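# Set the mug upright on the coaster and release

## Task

Get the mug standing upright so that all of its base rests on the coaster, then withdraw both hands so neither touches it.

## Robot and tools

Robot: two arms, left_arm and right_arm, each ending in a five-finger hand (left_arm has a left hand, right_arm a right hand). Cameras: cam_head_left, cam_head_right, cam_high (fixed) and cam_left_wrist, cam_right_wrist (on the wrists).

Frames. The scene frame has its origin at table-top height, halfway between the nominal arm bases; +z is up, +x points out over the table, and left_arm sits on the +y side. Actual bases: left_arm at (+0.015, +0.342, 0) m, right_arm at (+0.042, -0.365, 0) m, each turned very slightly about z. Every hand position, orientation, target and velocity in results is given in that arm's own base frame; fixed cameras and the table use the scene frame. Printed hand positions can be off by a few cm, more at long reach.

Hand point. A point moving with the palm, 0.15 m out from the wrist mount. Its +z runs along the straight fingers, +y comes out of the palm, +x goes across the palm away from the thumb on the right hand (toward the thumb on the left hand). Straight fingertips extend about 0.06-0.07 m past the point along +z and sit 0.06 m behind it along -y. A wrist bracket on the little-finger side can strike objects.

Row layout (used by execute_actions and move). One flat row of 28 numbers covers both arms, always all 28 even when one arm is idle: left dx, dy, dz, rx, ry, rz, then left little, ring, middle, index, thumb_bend, thumb_turn, force_limit, speed; then the same 14 for the right arm. All values lie in [-1, 1].
- dx, dy, dz, rx, ry, rz are an offset, not a pose: they are measured from that arm's Hand target as it stood when the action or move began, along that arm's base axes. 1.0 equals 0.6 m for translation or 180 degrees for rotation; rx, ry, rz form a single rotation vector, turning about the Hand target's position. All zeros re-requests the current Hand target. Repeating a nonzero offset in a new call moves further.
- Finger and thumb numbers are absolute targets: +1 open/straight, -1 closed/curled. thumb_turn +1 puts the thumb beside the palm, -1 swings it opposite the fingers (needed to grip objects about 0.035-0.065 m thick, or handles down to about 0.025 m).
- force_limit: closing stops when fingertip load reaches about 0 N at -1 up to 10 N at +1 (15 N for thumb motors). speed: rises linearly from near zero at -1 to full at +0.48 and stays full above; use -0.94 or lower for a gentle grip.
- There is no 'leave unchanged' value: to keep a hand as it is, resend the eight numbers of its last executed row (or, if none yet, its hand_measured plus hand_force_limit and hand_speed).

execute_actions(actions, cameras): actions is a list of actions; each action is a table of up to 15 rows, one per 1/30 s step; every row counts from the action's starting Hand target, and a short table repeats its final row. An empty list returns camera images. cameras: list of names, ["all"], or []; an unknown name invalidates the call.

move(target, speed, blend, blocking, cameras): target is one 28-number row or a list of up to 15 rows, all offsets from the same starting Hand targets. Hand points follow straight paths; speed is the top path speed in m/s (0.002 to 4.3, default 0.25; rotation capped at twice that in rad/s), one value or one per target. blend, in m, rounds corners between listed targets (0 means stop at each). blocking=false returns early while the move runs. The whole move is capped at 10 s. Paths do not avoid obstacles or the other arm.

wait(seconds 0-10): arms hold their last command; a running move continues. stop: brakes the running move. zoom_image(camera, region [x0, y0, x1, y1] in pixels, at most 504 per side) magnifies a camera's latest image. show_instructions shows the reference images. finished_scene(scene=1) ends the scene for good.

Results. Each lists per arm Hand target (the commanded pose after clipping; the next offset starts from it), end_effector_position (m) and end_effector_quat_wxyz, joint positions and torques, and for hands hand_measured, hand_stopped_by (moving, target, force, stalled, fault), hand_load_n (fingertip load, positive pushes open), hand_force_limit, hand_speed. A grip that slips shows only as hand_load_n dropping toward 0. move adds a 'move:' line with an ending such as done, off_target, moving, held or fault, plus limits (paced = pose clipped, held = steps withheld). Arms often rest 1-5 cm short of or below the commanded pose with no contact; the next command, even zeros, pushes again, or send the missing distance. Orientation commands are clipped to 40 degrees from the measured one per step.

Cautions. Do not let the mug fall or leave it off the table. Avoid fast contacts, slams and pushing far past a contact; pressing or colliding the two arms (including one hand gripping the other's fingers) can end the scene. Keep paths away from an arm's own base. Long holds, stretched arms or pushing at unreachable poses heat motors; at 100 °C the arm collapses for 30-60 s. Open the fingers and lift clear before finishing, since the mug must stay upright on the coaster unaided. Loose objects may occasionally be nudged.

Each tool is called after ">>>" as name(argument=value, ...) on one line, values as JSON.

Reference images:

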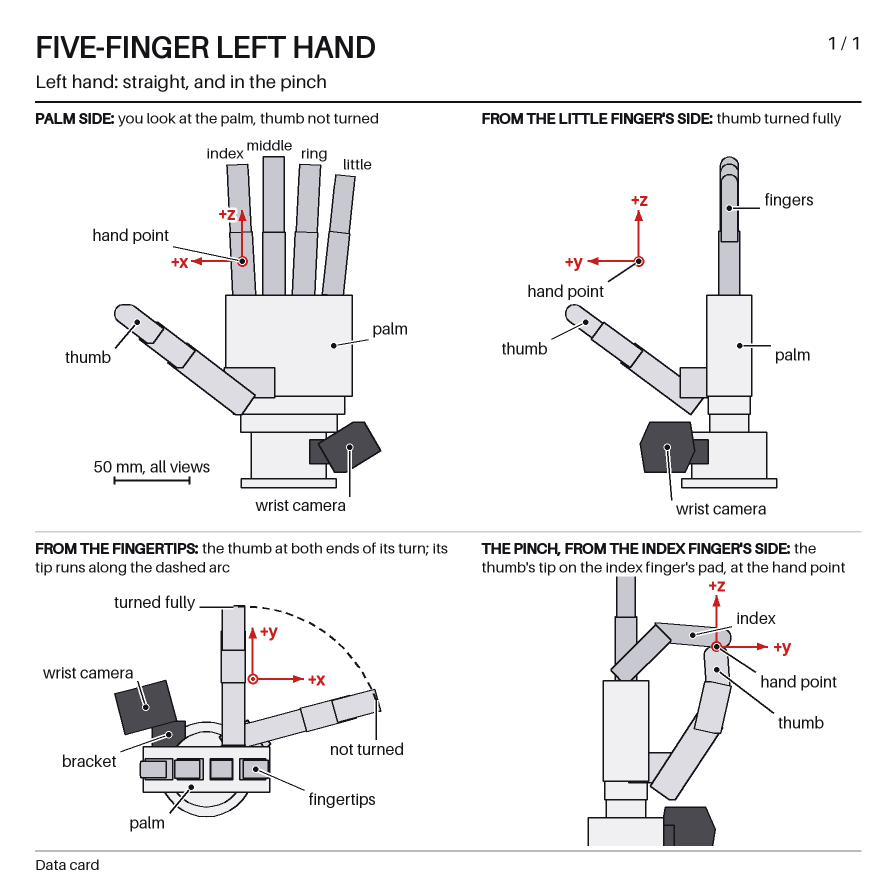

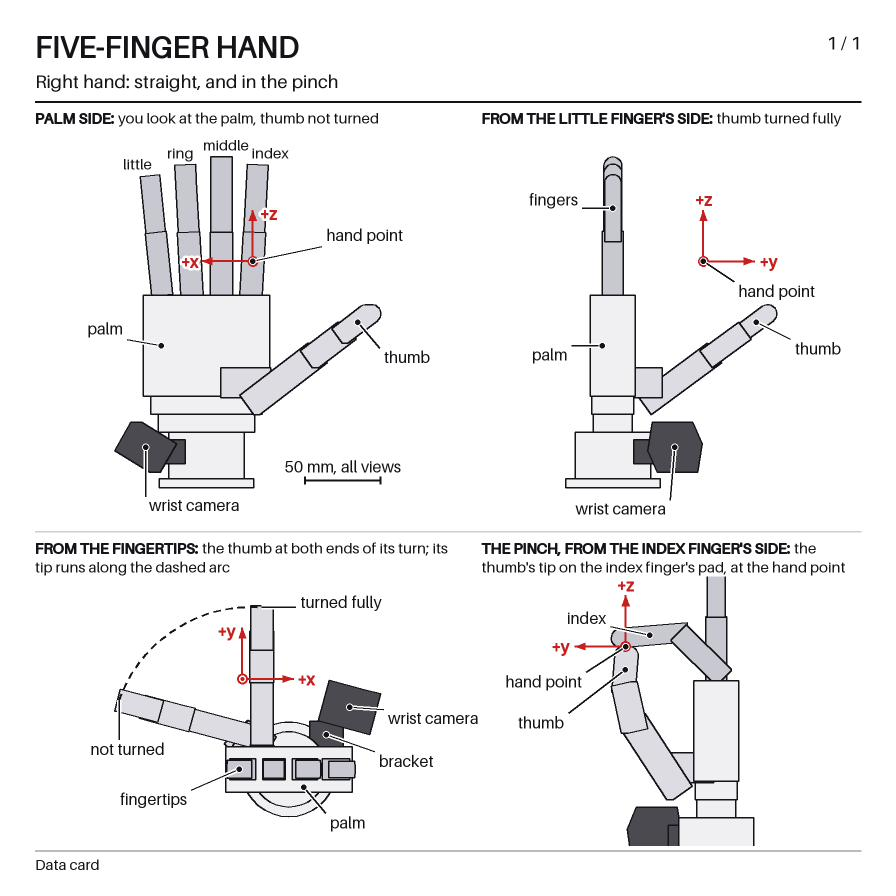

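## Session

>>> execute_actions(actions=[])

Scene clock: 0.00 s.
left_arm: end_effector_position=(+0.4359, -0.5433, +0.2191) hand_measured=(+1.000, +1.000, +1.000, +1.000, +1.000, +1.000) hand_load_n=(+0.0, +0.0, +0.0, +0.0, +0.0, +0.0) hand_stopped_by=(target, target, target, target, target, target) hand_force_limit=0.00 hand_speed=-0.80 end_effector_quat_wxyz=(+0.000, -0.346, +0.866, -0.360) | right_arm: end_effector_position=(+0.4783, -0.0879, +0.3462) hand_measured=(+1.000, +1.000, +1.000, +1.000, +1.000, +1.000) hand_load_n=(+0.0, +0.0, +0.0, +0.0, +0.0, +0.0) hand_stopped_by=(target, target, target, target, target, target) hand_force_limit=0.00 hand_speed=-0.80 end_effector_quat_wxyz=(-0.183, +0.679, -0.370, +0.607)
Joint positions: left_arm=[-0.77 1.859 1.796 -0.817 0.277 -0.06] | right_arm=[-0.101 0.947 0.906 -0.157 0.103 -0.758]
Joint velocities: within noise
Joint torques (N m): no reading
Motor temperatures (°C): left_arm=[35 33 31 29 31 31] | right_arm=[32 34 31 35 30 30]
Heat: left arm: hottest waist 35 °C; right arm: hottest wrist pitch 35 °C.
Hand target: left_arm +0.4406, -0.5479, +0.2264; +0.004, -0.344, +0.864, -0.368 | right_arm +0.4826, -0.0884, +0.3711; -0.190, +0.666, -0.364, +0.623

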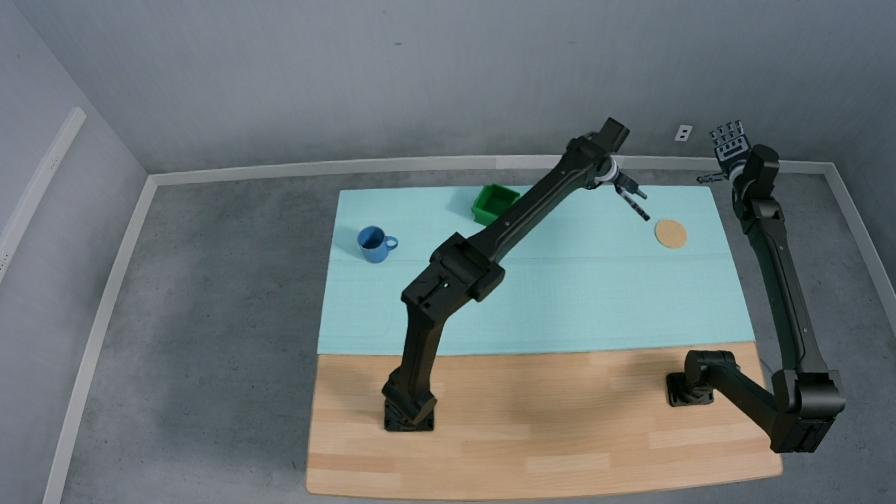

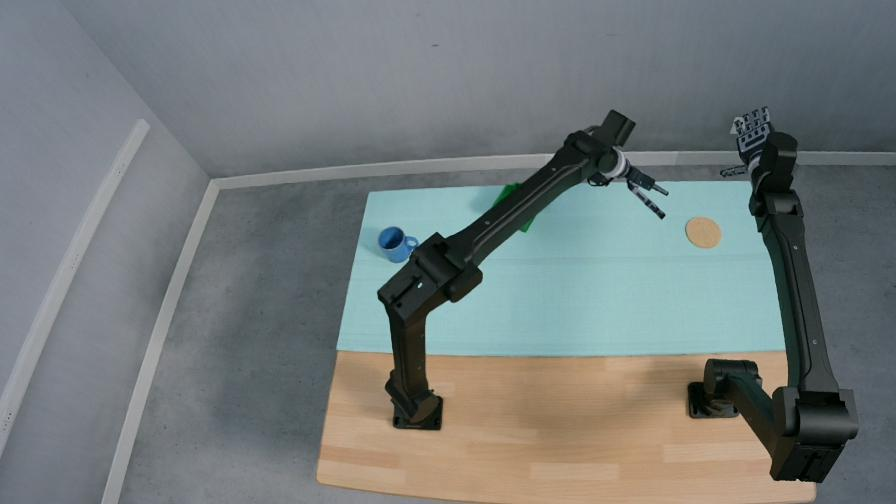

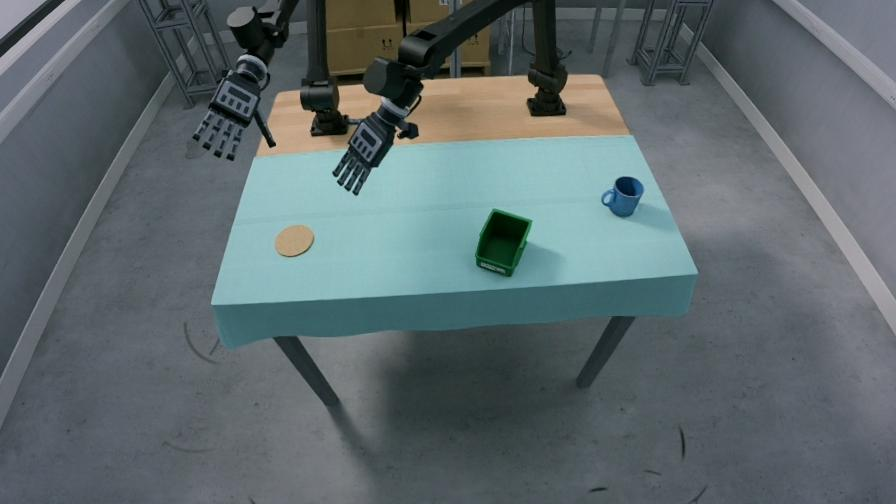

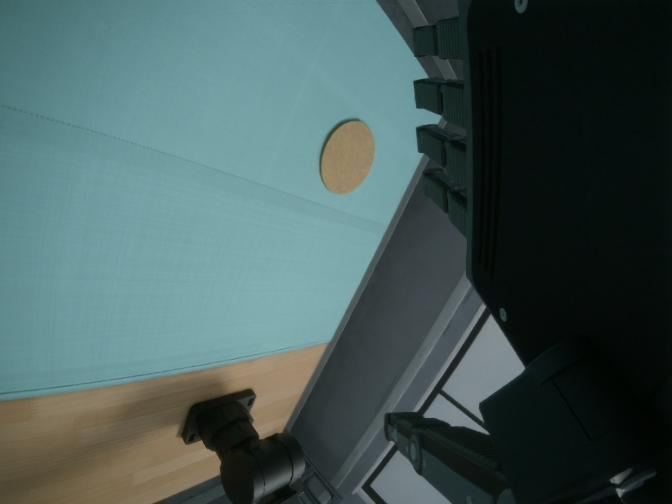

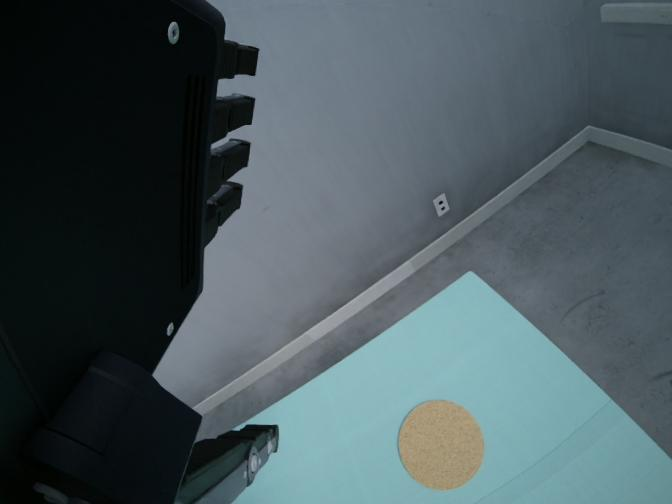

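>>> zoom_image(camera="cam_head_left", region=[320, 190, 440, 290])

>>> zoom_image(camera="cam_high", region=[560, 140, 700, 260])

>>> zoom_image(camera="cam_head_left", region=[560, 110, 790, 270])

Scaled by 4.200 from the camera's 896x504 image, which has a finer 1280x720 frame.

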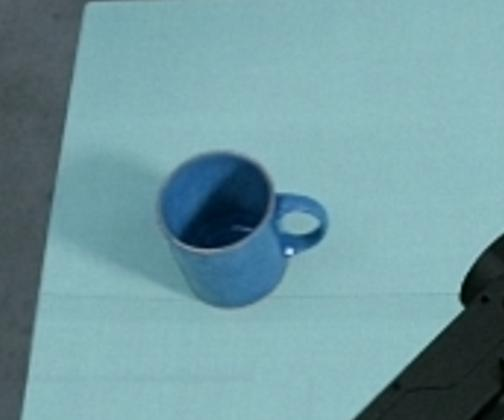

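Scaled by 3.600 from the camera's 896x504 image, which has a finer 1280x720 frame.

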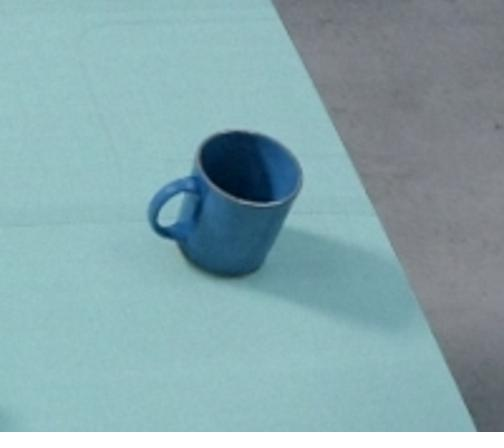

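Scaled by 2.191 from the camera's 896x504 image, which has a finer 1280x720 frame.

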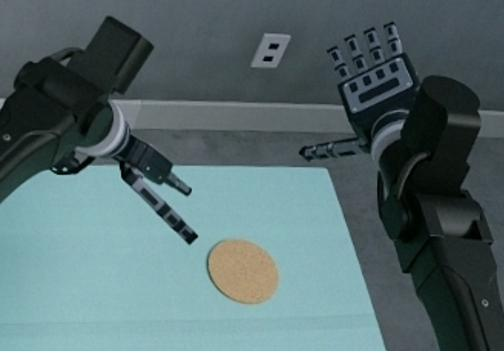

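>>> move(target=[-0.134, 0.913, 0.0, 0.046, -0.310, 0.498, 1, 1, 0.2, 0.2, 0.3, -1, 0.0, 0.0, -0.221, -0.403, 0, 0, 0, -0.183, 1, 1, 1, 1, 1, 1, 0.0, -0.8], speed=0.4, cameras=["all"])

Scene clock: 178.27 s.
left_arm: end_effector_position=(+0.3608, -0.0027, +0.2289) hand_measured=(+1.000, +1.000, +0.200, +0.200, +0.300, -1.000) hand_load_n=(+0.0, +0.0, +0.0, +0.0, +0.0, +0.5) hand_stopped_by=(target, target, target, target, target, target) hand_force_limit=0.00 hand_speed=0.00 end_effector_quat_wxyz=(+0.633, -0.637, +0.310, -0.311) | right_arm: end_effector_position=(+0.3485, -0.3211, +0.3522) hand_measured=(+1.000, +1.000, +1.000, +1.000, +1.000, +1.000) hand_load_n=(+0.0, +0.0, +0.0, +0.0, +0.0, +0.0) hand_stopped_by=(target, target, target, target, target, target) hand_force_limit=0.00 hand_speed=-0.80 end_effector_quat_wxyz=(-0.007, +0.548, -0.542, +0.637)
Joint positions: left_arm=[-0.474 0.725 0.344 0.372 -1.135 -0.013] | right_arm=[-0.659 0.907 0.896 -0.179 0.108 -0.758]
Joint torques (N m): left_arm=[1.32 -0.44 6.87 2.04 0.03 0.23] | right_arm=[-0.03 -4.54 11.89 2.82 -0.08 -0.09]
Motor temperatures (°C): left_arm=[35 39 39 29 31 31] | right_arm=[32 34 43 35 30 30]
Heat: left arm: hottest shoulder 39 °C; right arm: hottest elbow 43 °C.
Hand target: left_arm +0.3601, -0.0001, +0.2265; +0.636, -0.636, +0.310, -0.309 | right_arm +0.3500, -0.3301, +0.3711; -0.005, +0.535, -0.538, +0.651
Off the commanded pose: left_arm 0.004 m, 0 deg | right_arm 0.021 m, 2 deg.
move: off_target (right_arm)

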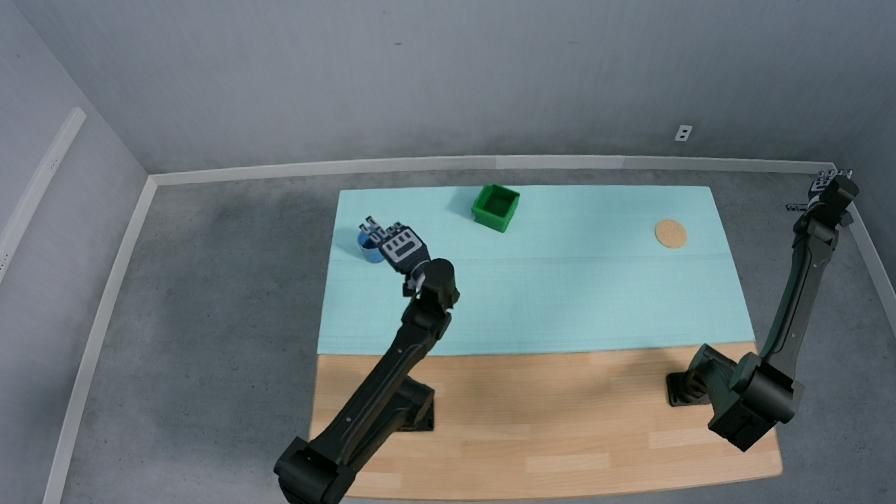

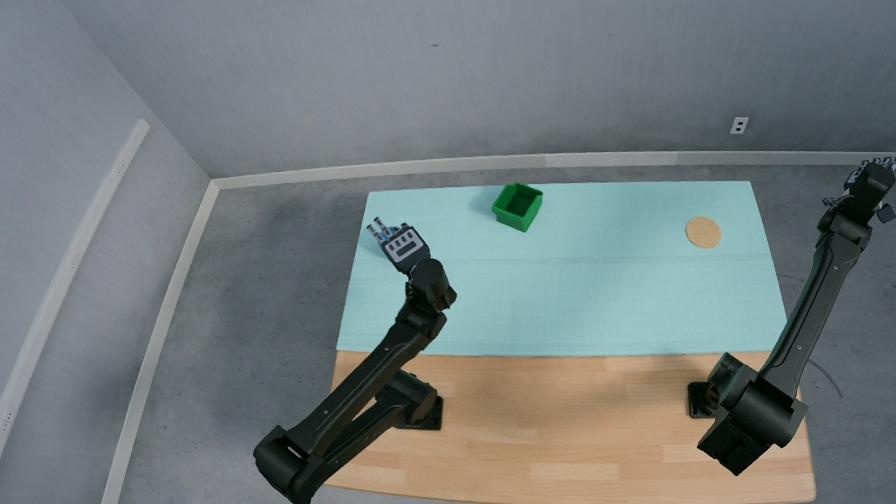

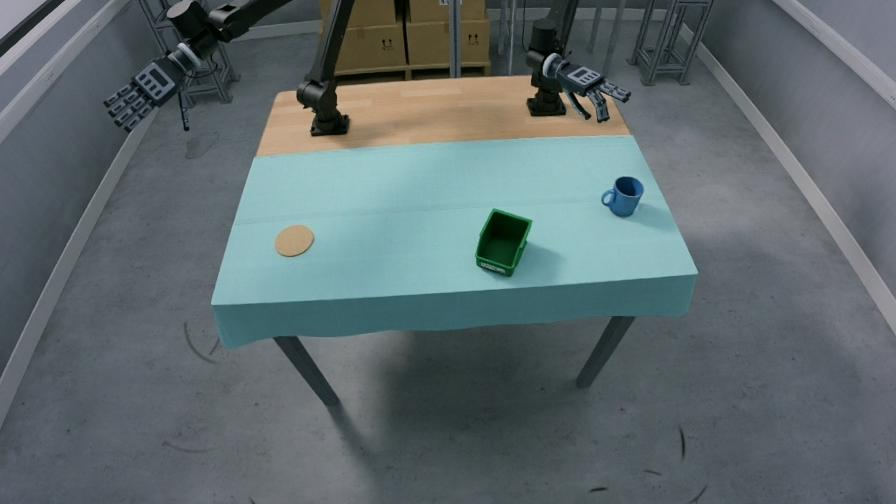

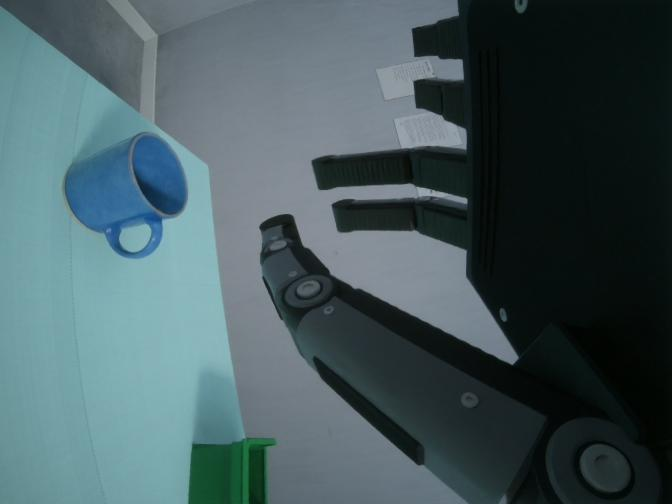

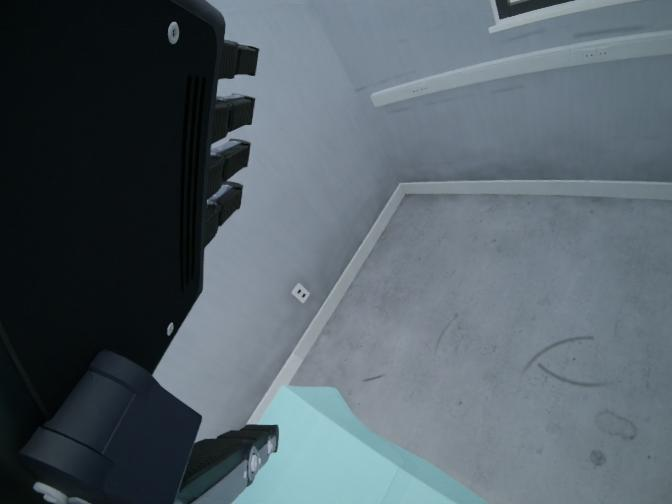

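>>> zoom_image(camera="cam_head_left", region=[330, 180, 510, 310])

>>> zoom_image(camera="cam_high", region=[520, 20, 680, 230])

Scaled by 2.800 from the camera's 896x504 image, which has a finer 1280x720 frame.

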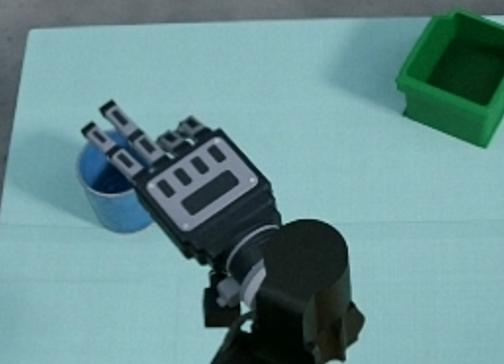

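Scaled by 2.400 from the camera's 896x504 image, which has a finer 1280x720 frame.

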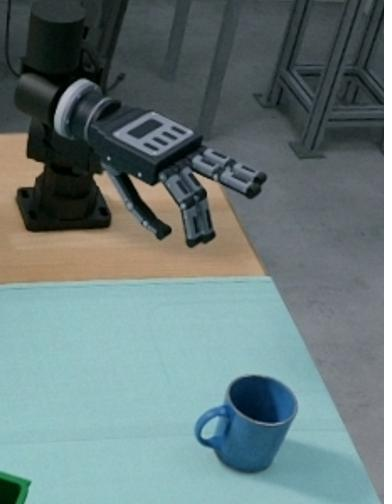

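>>> move(target=[0.067, 0.075, -0.1, 0, 0, 0, 1, 1, 0.2, 0.2, 0.3, -1, 0.0, 0.0, 0, 0, 0, 0, 0, 0, 1, 1, 1, 1, 1, 1, 0.0, -0.8], cameras=["cam_head_left", "cam_high", "cam_left_wrist"])

>>> zoom_image(camera="cam_head_left", region=[330, 180, 510, 310])

>>> zoom_image(camera="cam_high", region=[520, 60, 680, 230])

Scene clock: 260.73 s.
left_arm: end_effector_position=(+0.4015, +0.0423, +0.1730) hand_measured=(+1.000, +1.000, +0.200, +0.200, +0.300, -1.000) hand_load_n=(+0.0, +0.0, +0.0, +0.0, +0.0, +0.0) hand_stopped_by=(target, target, target, target, target, target) hand_force_limit=0.00 hand_speed=0.00 end_effector_quat_wxyz=(+0.634, -0.637, +0.305, -0.316) | right_arm: end_effector_position=(+0.3485, -0.3211, +0.3522) hand_measured=(+1.000, +1.000, +1.000, +1.000, +1.000, +1.000) hand_load_n=(+0.0, +0.0, +0.0, +0.0, +0.0, +0.0) hand_stopped_by=(target, target, target, target, target, target) hand_force_limit=0.00 hand_speed=-0.80 end_effector_quat_wxyz=(-0.007, +0.548, -0.542, +0.637)
Joint positions: left_arm=[-0.222 1.003 0.274 0.735 -0.884 -0.011] | right_arm=[-0.659 0.907 0.896 -0.179 0.108 -0.758]
Joint torques (N m): left_arm=[1.44 -1.14 5.83 2.33 0.03 0.24] | right_arm=[0.15 -4.54 11.86 2.82 -0.09 -0.08]
Heat: left arm: hottest elbow 38 °C; right arm: hottest elbow 45 °C.
Hand target: left_arm +0.4003, +0.0450, +0.1665; +0.636, -0.636, +0.310, -0.309 | right_arm +0.3500, -0.3301, +0.3711; -0.005, +0.535, -0.538, +0.651
Off the commanded pose: left_arm 0.007 m, 1 deg | right_arm 0.021 m, 2 deg.
move: off_target (right_arm)
Images, in order (width x height): cam_head_left 896x504, cam_high 896x504, cam_left_wrist 672x504.

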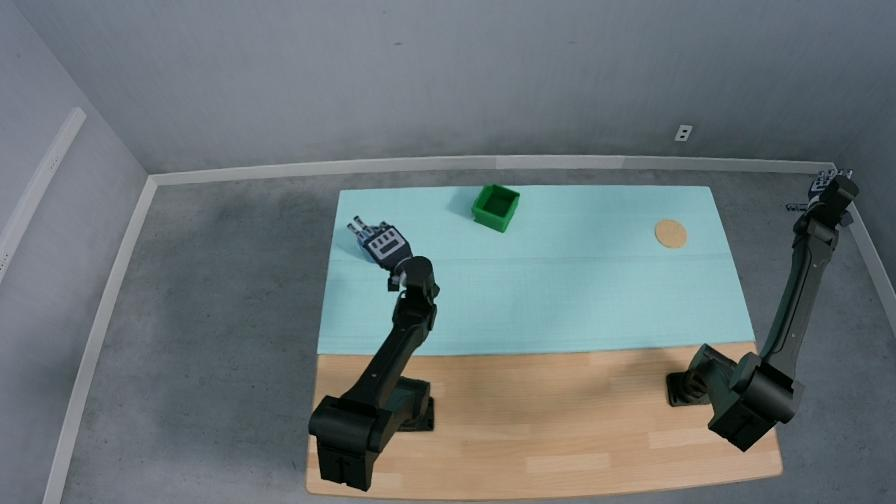

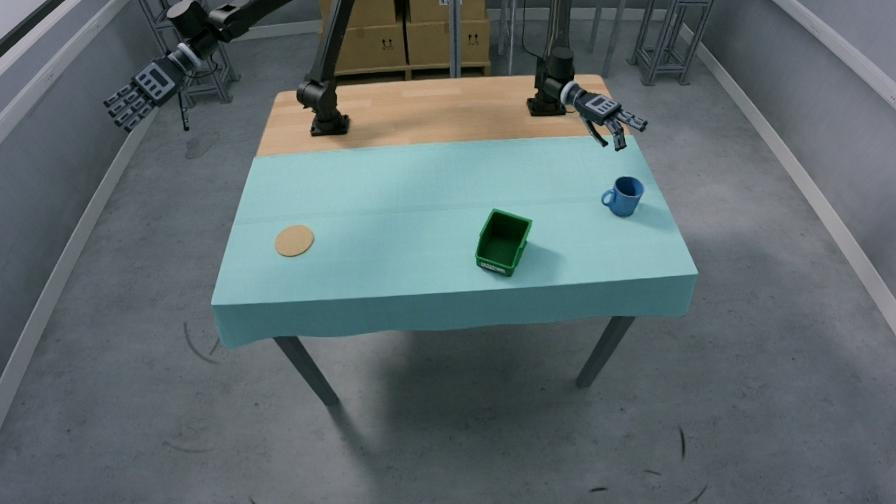

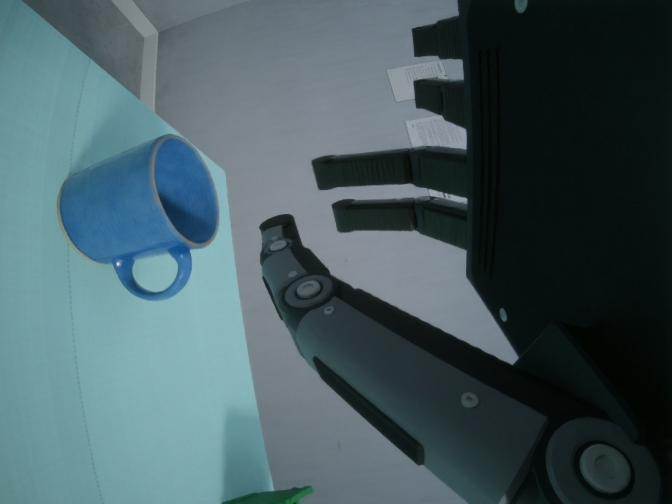

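Scaled by 2.800 from the camera's 896x504 image, which has a finer 1280x720 frame.

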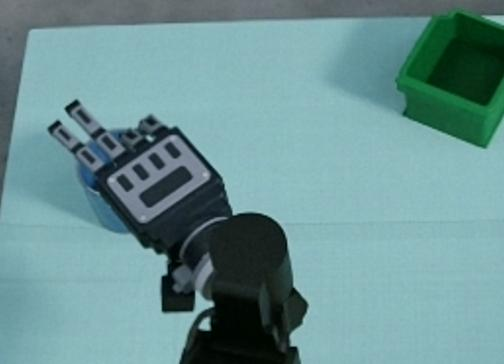

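Scaled by 2.965 from the camera's 896x504 image, which has a finer 1280x720 frame.

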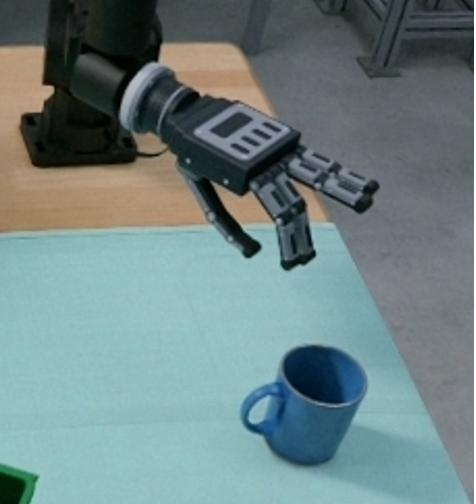

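>>> move(target=[-0.003, 0.060, -0.05, 0, 0, 0, 1, 1, 0.2, 0.2, 0.3, -1, 0.0, 0.0, 0, 0, 0, 0, 0, 0, 1, 1, 1, 1, 1, 1, 0.0, -0.8], cameras=["cam_head_right", "cam_head_left", "cam_high", "cam_left_wrist"])

>>> zoom_image(camera="cam_head_left", region=[330, 180, 510, 310])

>>> zoom_image(camera="cam_high", region=[540, 90, 670, 230])

Scene clock: 273.90 s.
left_arm: end_effector_position=(+0.4007, +0.0783, +0.1428) hand_measured=(+1.000, +1.000, +0.200, +0.200, +0.300, -1.000) hand_load_n=(+0.0, +0.0, +0.0, +0.0, +0.0, +0.0) hand_stopped_by=(target, target, target, target, target, target) hand_force_limit=0.00 hand_speed=0.00 end_effector_quat_wxyz=(+0.634, -0.636, +0.305, -0.316) | right_arm: end_effector_position=(+0.3485, -0.3211, +0.3522) hand_measured=(+1.000, +1.000, +1.000, +1.000, +1.000, +1.000) hand_load_n=(+0.0, +0.0, +0.0, +0.0, +0.0, +0.0) hand_stopped_by=(target, target, target, target, target, target) hand_force_limit=0.00 hand_speed=-0.80 end_effector_quat_wxyz=(-0.007, +0.548, -0.542, +0.637)
Joint positions: left_arm=[-0.069 1.117 0.216 0.907 -0.73 -0.011] | right_arm=[-0.659 0.907 0.896 -0.179 0.108 -0.758]
Joint torques (N m): left_arm=[1.44 -1.32 5.09 2.37 0.05 0.23] | right_arm=[0.09 -4.6 11.89 2.81 -0.08 -0.08]
Heat: left arm: hottest elbow 37 °C; right arm: hottest elbow 45 °C.
Hand target: left_arm +0.3986, +0.0810, +0.1366; +0.636, -0.636, +0.309, -0.309 | right_arm +0.3500, -0.3301, +0.3711; -0.005, +0.535, -0.538, +0.651
Off the commanded pose: left_arm 0.007 m, 1 deg | right_arm 0.021 m, 2 deg.
move: off_target (right_arm)
Images, in order (width x height): cam_head_left 896x504, cam_head_right 896x504, cam_high 896x504, cam_left_wrist 672x504.

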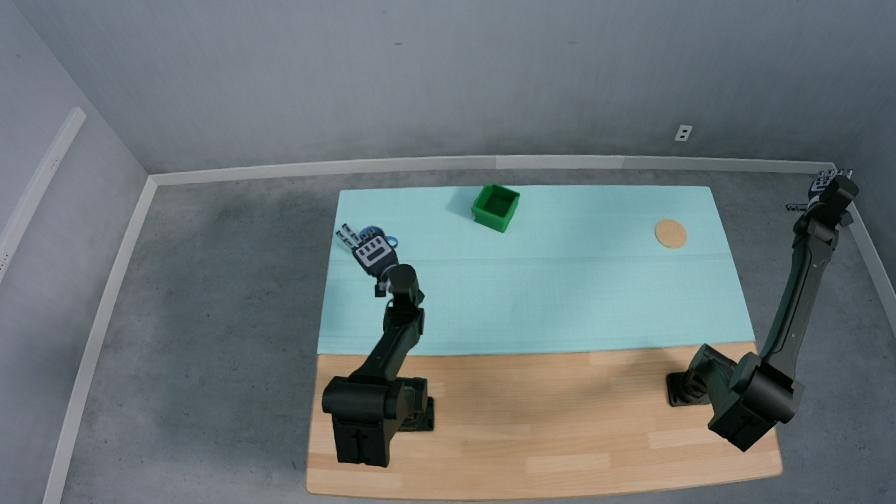

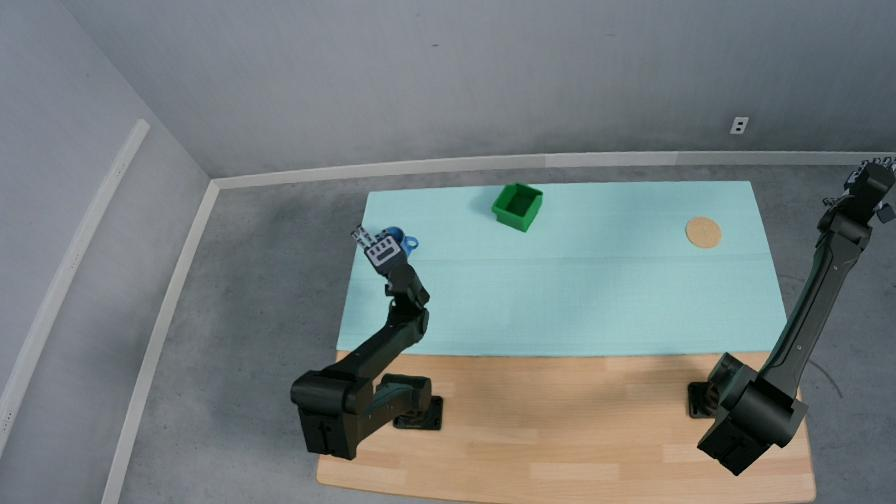

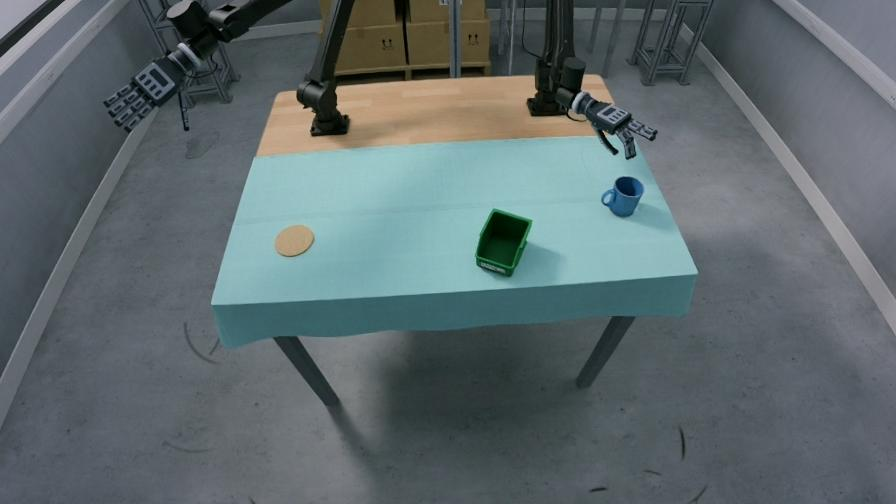

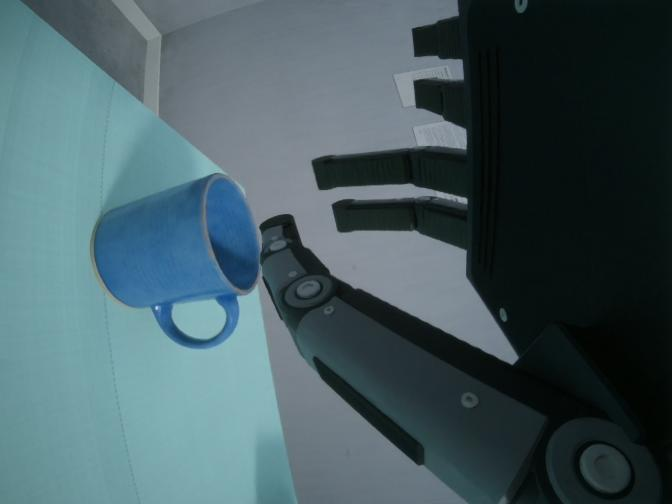

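Scaled by 2.800 from the camera's 896x504 image, which has a finer 1280x720 frame.

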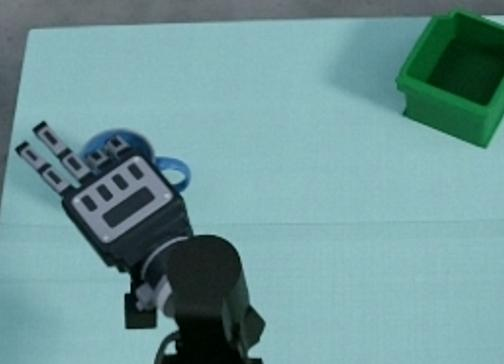

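Scaled by 3.600 from the camera's 896x504 image, which has a finer 1280x720 frame.

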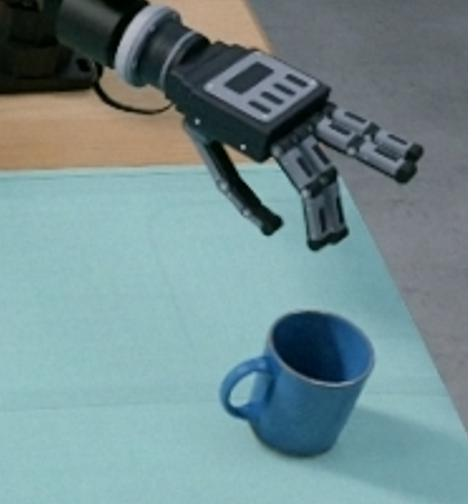

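>>> move(target=[0.075, -0.042, 0.0, 0, 0, 0, 1, 1, 0.2, 0.2, 0.3, -1, 0.0, 0.0, 0, 0, 0, 0, 0, 0, 1, 1, 1, 1, 1, 1, 0.0, -0.8], cameras=["cam_high", "cam_left_wrist"])

>>> zoom_image(camera="cam_high", region=[540, 90, 670, 230])

Scene clock: 309.37 s.
left_arm: end_effector_position=(+0.4291, +0.0583, +0.1251) hand_measured=(+1.000, +1.000, +0.200, +0.200, +0.300, -1.000) hand_load_n=(+0.0, +0.0, +0.0, +0.0, +0.0, +0.0) hand_stopped_by=(target, target, target, target, target, target) hand_force_limit=0.00 hand_speed=0.00 end_effector_quat_wxyz=(+0.630, -0.641, +0.318, -0.301) | right_arm: end_effector_position=(+0.3485, -0.3211, +0.3522) hand_measured=(+1.000, +1.000, +1.000, +1.000, +1.000, +1.000) hand_load_n=(+0.0, +0.0, +0.0, +0.0, +0.0, +0.0) hand_stopped_by=(target, target, target, target, target, target) hand_force_limit=0.00 hand_speed=-0.80 end_effector_quat_wxyz=(-0.007, +0.548, -0.542, +0.637)
Joint positions: left_arm=[-0.141 1.281 0.289 0.957 -0.806 -0.01] | right_arm=[-0.659 0.907 0.896 -0.179 0.108 -0.758]
Joint torques (N m): left_arm=[0.38 -2.84 7.62 2.25 -0.23 0.25] | right_arm=[0.03 -4.6 11.88 2.84 -0.08 -0.08]
Motor temperatures (°C): left_arm=[35 34 37 29 31 31] | right_arm=[32 34 46 35 30 30]
Heat: left arm: hottest elbow 37 °C; right arm: hottest elbow 46 °C.
Hand target: left_arm +0.4435, +0.0558, +0.1364; +0.636, -0.636, +0.310, -0.309 | right_arm +0.3500, -0.3301, +0.3711; -0.005, +0.535, -0.538, +0.651
Off the commanded pose: left_arm 0.019 m, 2 deg | right_arm 0.021 m, 2 deg.
move: off_target (left_arm, right_arm)
Images, in order (width x height): cam_high 896x504, cam_left_wrist 672x504.

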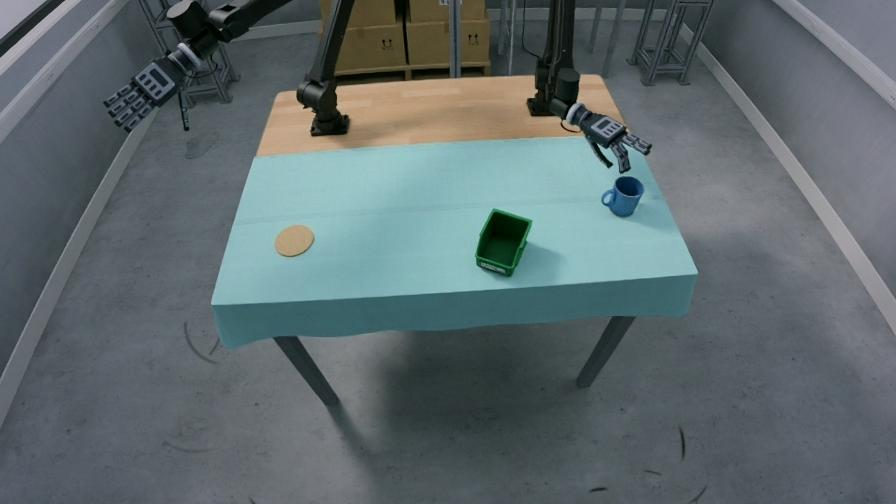

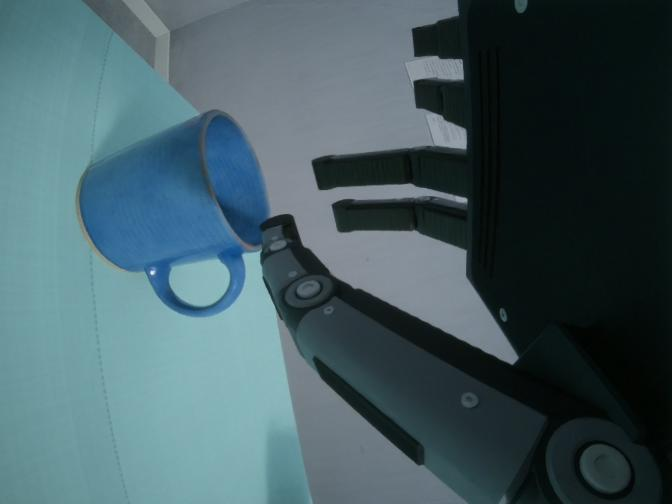

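Scaled by 3.600 from the camera's 896x504 image, which has a finer 1280x720 frame.

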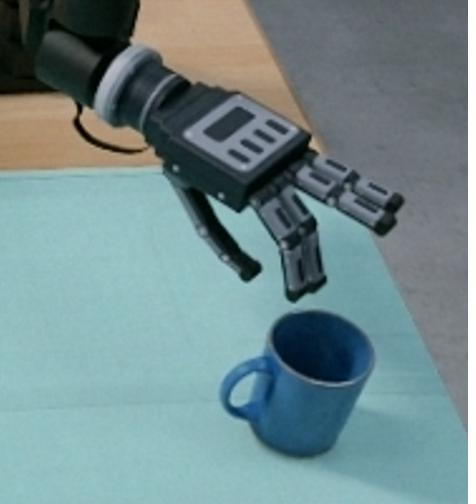

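>>> move(target=[-0.0195, -0.018, -0.047, 0, 0, 0, 1, 1, 0.2, 0.2, 0.3, -1, 0.0, 0.0, 0, 0, 0, 0, 0, 0, 1, 1, 1, 1, 1, 1, 0.0, -0.8], cameras=["cam_high", "cam_left_wrist"], speed=0.1)

>>> zoom_image(camera="cam_high", region=[540, 90, 670, 230])

Scene clock: 348.77 s.
left_arm: end_effector_position=(+0.4342, +0.0471, +0.1153) hand_measured=(+1.000, +1.000, +0.200, +0.200, +0.300, -1.000) hand_load_n=(+0.0, +0.0, +0.0, +0.0, +0.0, +0.0) hand_stopped_by=(target, target, target, target, target, target) hand_force_limit=0.00 hand_speed=0.00 end_effector_quat_wxyz=(+0.636, -0.637, +0.302, -0.314) | right_arm: end_effector_position=(+0.3485, -0.3211, +0.3522) hand_measured=(+1.000, +1.000, +1.000, +1.000, +1.000, +1.000) hand_load_n=(-0.5, +0.0, +0.0, +0.0, +0.0, +0.0) hand_stopped_by=(target, target, target, target, target, target) hand_force_limit=0.00 hand_speed=-0.80 end_effector_quat_wxyz=(-0.007, +0.548, -0.542, +0.637)
Joint positions: left_arm=[-0.182 1.393 0.285 1.116 -0.852 -0.01] | right_arm=[-0.659 0.907 0.896 -0.179 0.108 -0.758]
Joint torques (N m): left_arm=[0.09 -3.55 3.92 2.36 -0.2 0.25] | right_arm=[0.03 -4.54 11.88 2.84 -0.08 -0.09]
Heat: left arm: hottest elbow 38 °C; right arm: hottest elbow 46 °C.
Hand target: left_arm +0.4318, +0.0450, +0.1082; +0.636, -0.636, +0.310, -0.309 | right_arm +0.3500, -0.3301, +0.3711; -0.005, +0.535, -0.538, +0.651
Off the commanded pose: left_arm 0.008 m, 1 deg | right_arm 0.021 m, 2 deg.
move: off_target (right_arm)
Images, in order (width x height): cam_high 896x504, cam_left_wrist 672x504.

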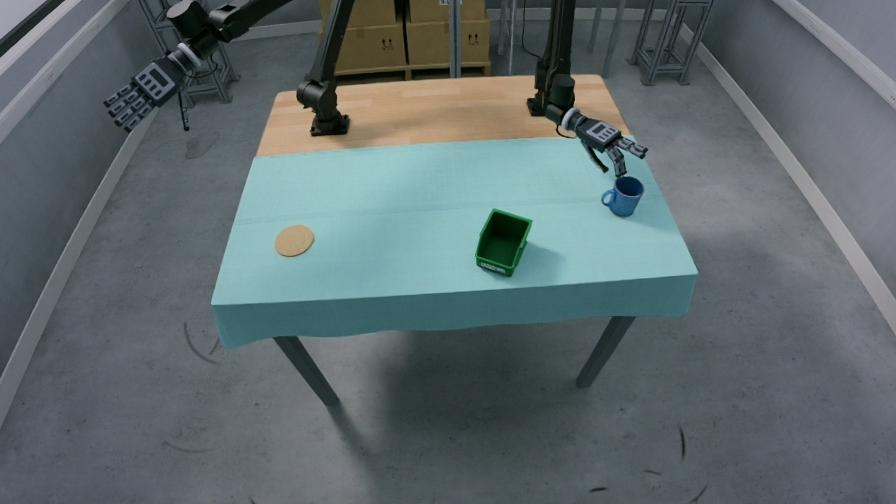

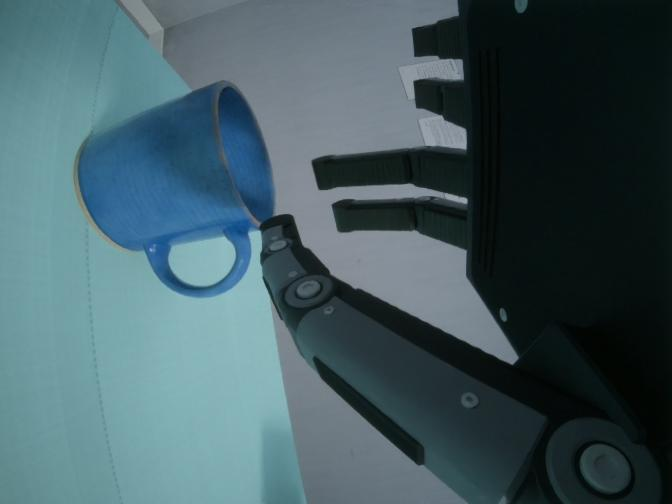

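Scaled by 3.600 from the camera's 896x504 image, which has a finer 1280x720 frame.

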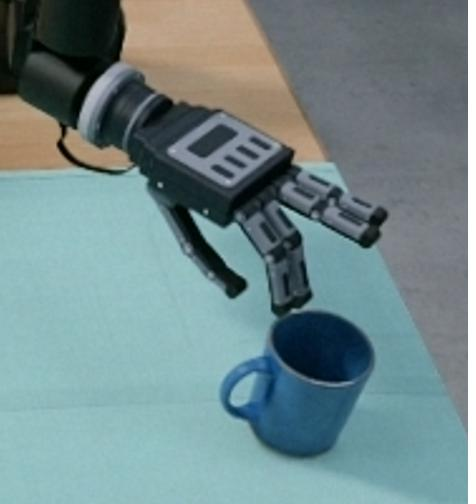

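>>> move(target=[-0.0123, 0.0158, -0.0487, 0, 0, 0, 1, 1, 0.4, 0.4, 0.8, -1, 0.0, 0.0, 0, 0, 0, 0, 0, 0, 1, 1, 1, 1, 1, 1, 0.0, -0.8], cameras=["cam_high", "cam_left_wrist"], speed=0.08)

>>> zoom_image(camera="cam_high", region=[540, 90, 670, 230])

Scene clock: 372.87 s.
left_arm: end_effector_position=(+0.4274, +0.0510, +0.0856) hand_measured=(+1.000, +1.000, +0.400, +0.400, +0.800, -1.000) hand_load_n=(+0.0, +0.0, +0.0, +0.0, +0.0, +0.0) hand_stopped_by=(target, target, target, target, target, target) hand_force_limit=0.00 hand_speed=0.00 end_effector_quat_wxyz=(+0.634, -0.636, +0.305, -0.317) | right_arm: end_effector_position=(+0.3485, -0.3211, +0.3522) hand_measured=(+1.000, +1.000, +1.000, +1.000, +1.000, +1.000) hand_load_n=(+0.0, +0.0, +0.0, +0.0, +0.0, +0.0) hand_stopped_by=(target, target, target, target, target, target) hand_force_limit=0.00 hand_speed=-0.80 end_effector_quat_wxyz=(-0.007, +0.548, -0.542, +0.637)
Joint positions: left_arm=[-0.167 1.542 0.25 1.301 -0.828 -0.01] | right_arm=[-0.659 0.907 0.896 -0.179 0.108 -0.758]
Joint torques (N m): left_arm=[1.49 -3.78 2.84 2.28 0.05 0.25] | right_arm=[0.09 -4.6 11.89 2.82 -0.08 -0.08]
Heat: left arm: hottest elbow 36 °C; right arm: hottest elbow 46 °C.
Hand target: left_arm +0.4245, +0.0545, +0.0791; +0.636, -0.636, +0.309, -0.309 | right_arm +0.3500, -0.3301, +0.3711; -0.005, +0.535, -0.538, +0.651
Off the commanded pose: left_arm 0.008 m, 1 deg | right_arm 0.021 m, 2 deg.
move: off_target (right_arm)
Images, in order (width x height): cam_high 896x504, cam_left_wrist 672x504.

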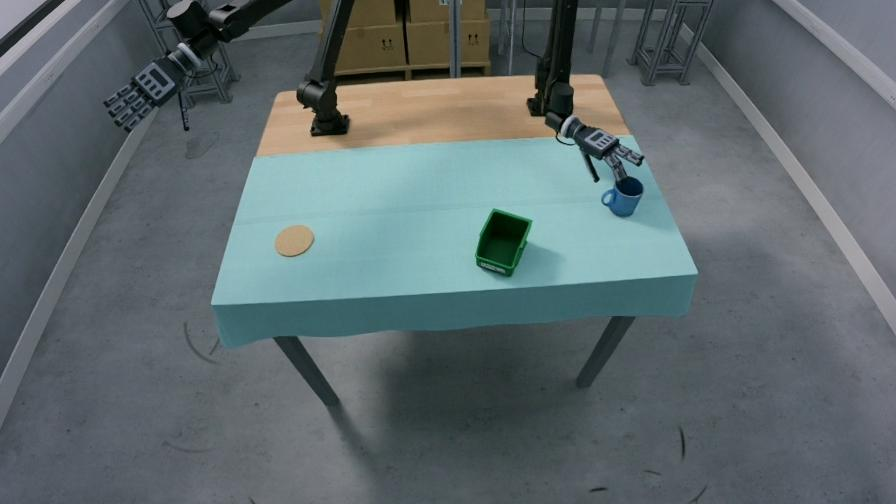

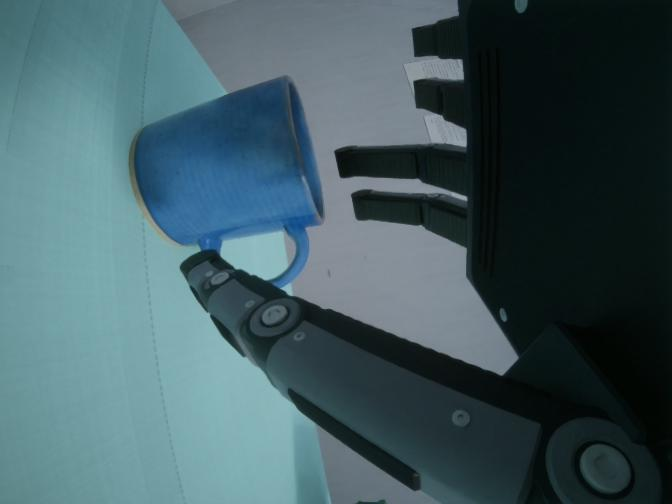

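Scaled by 3.600 from the camera's 896x504 image, which has a finer 1280x720 frame.

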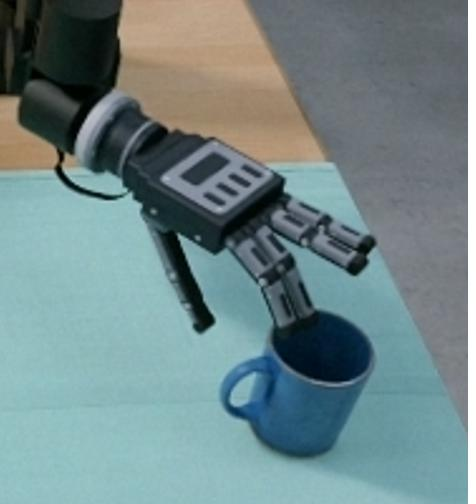

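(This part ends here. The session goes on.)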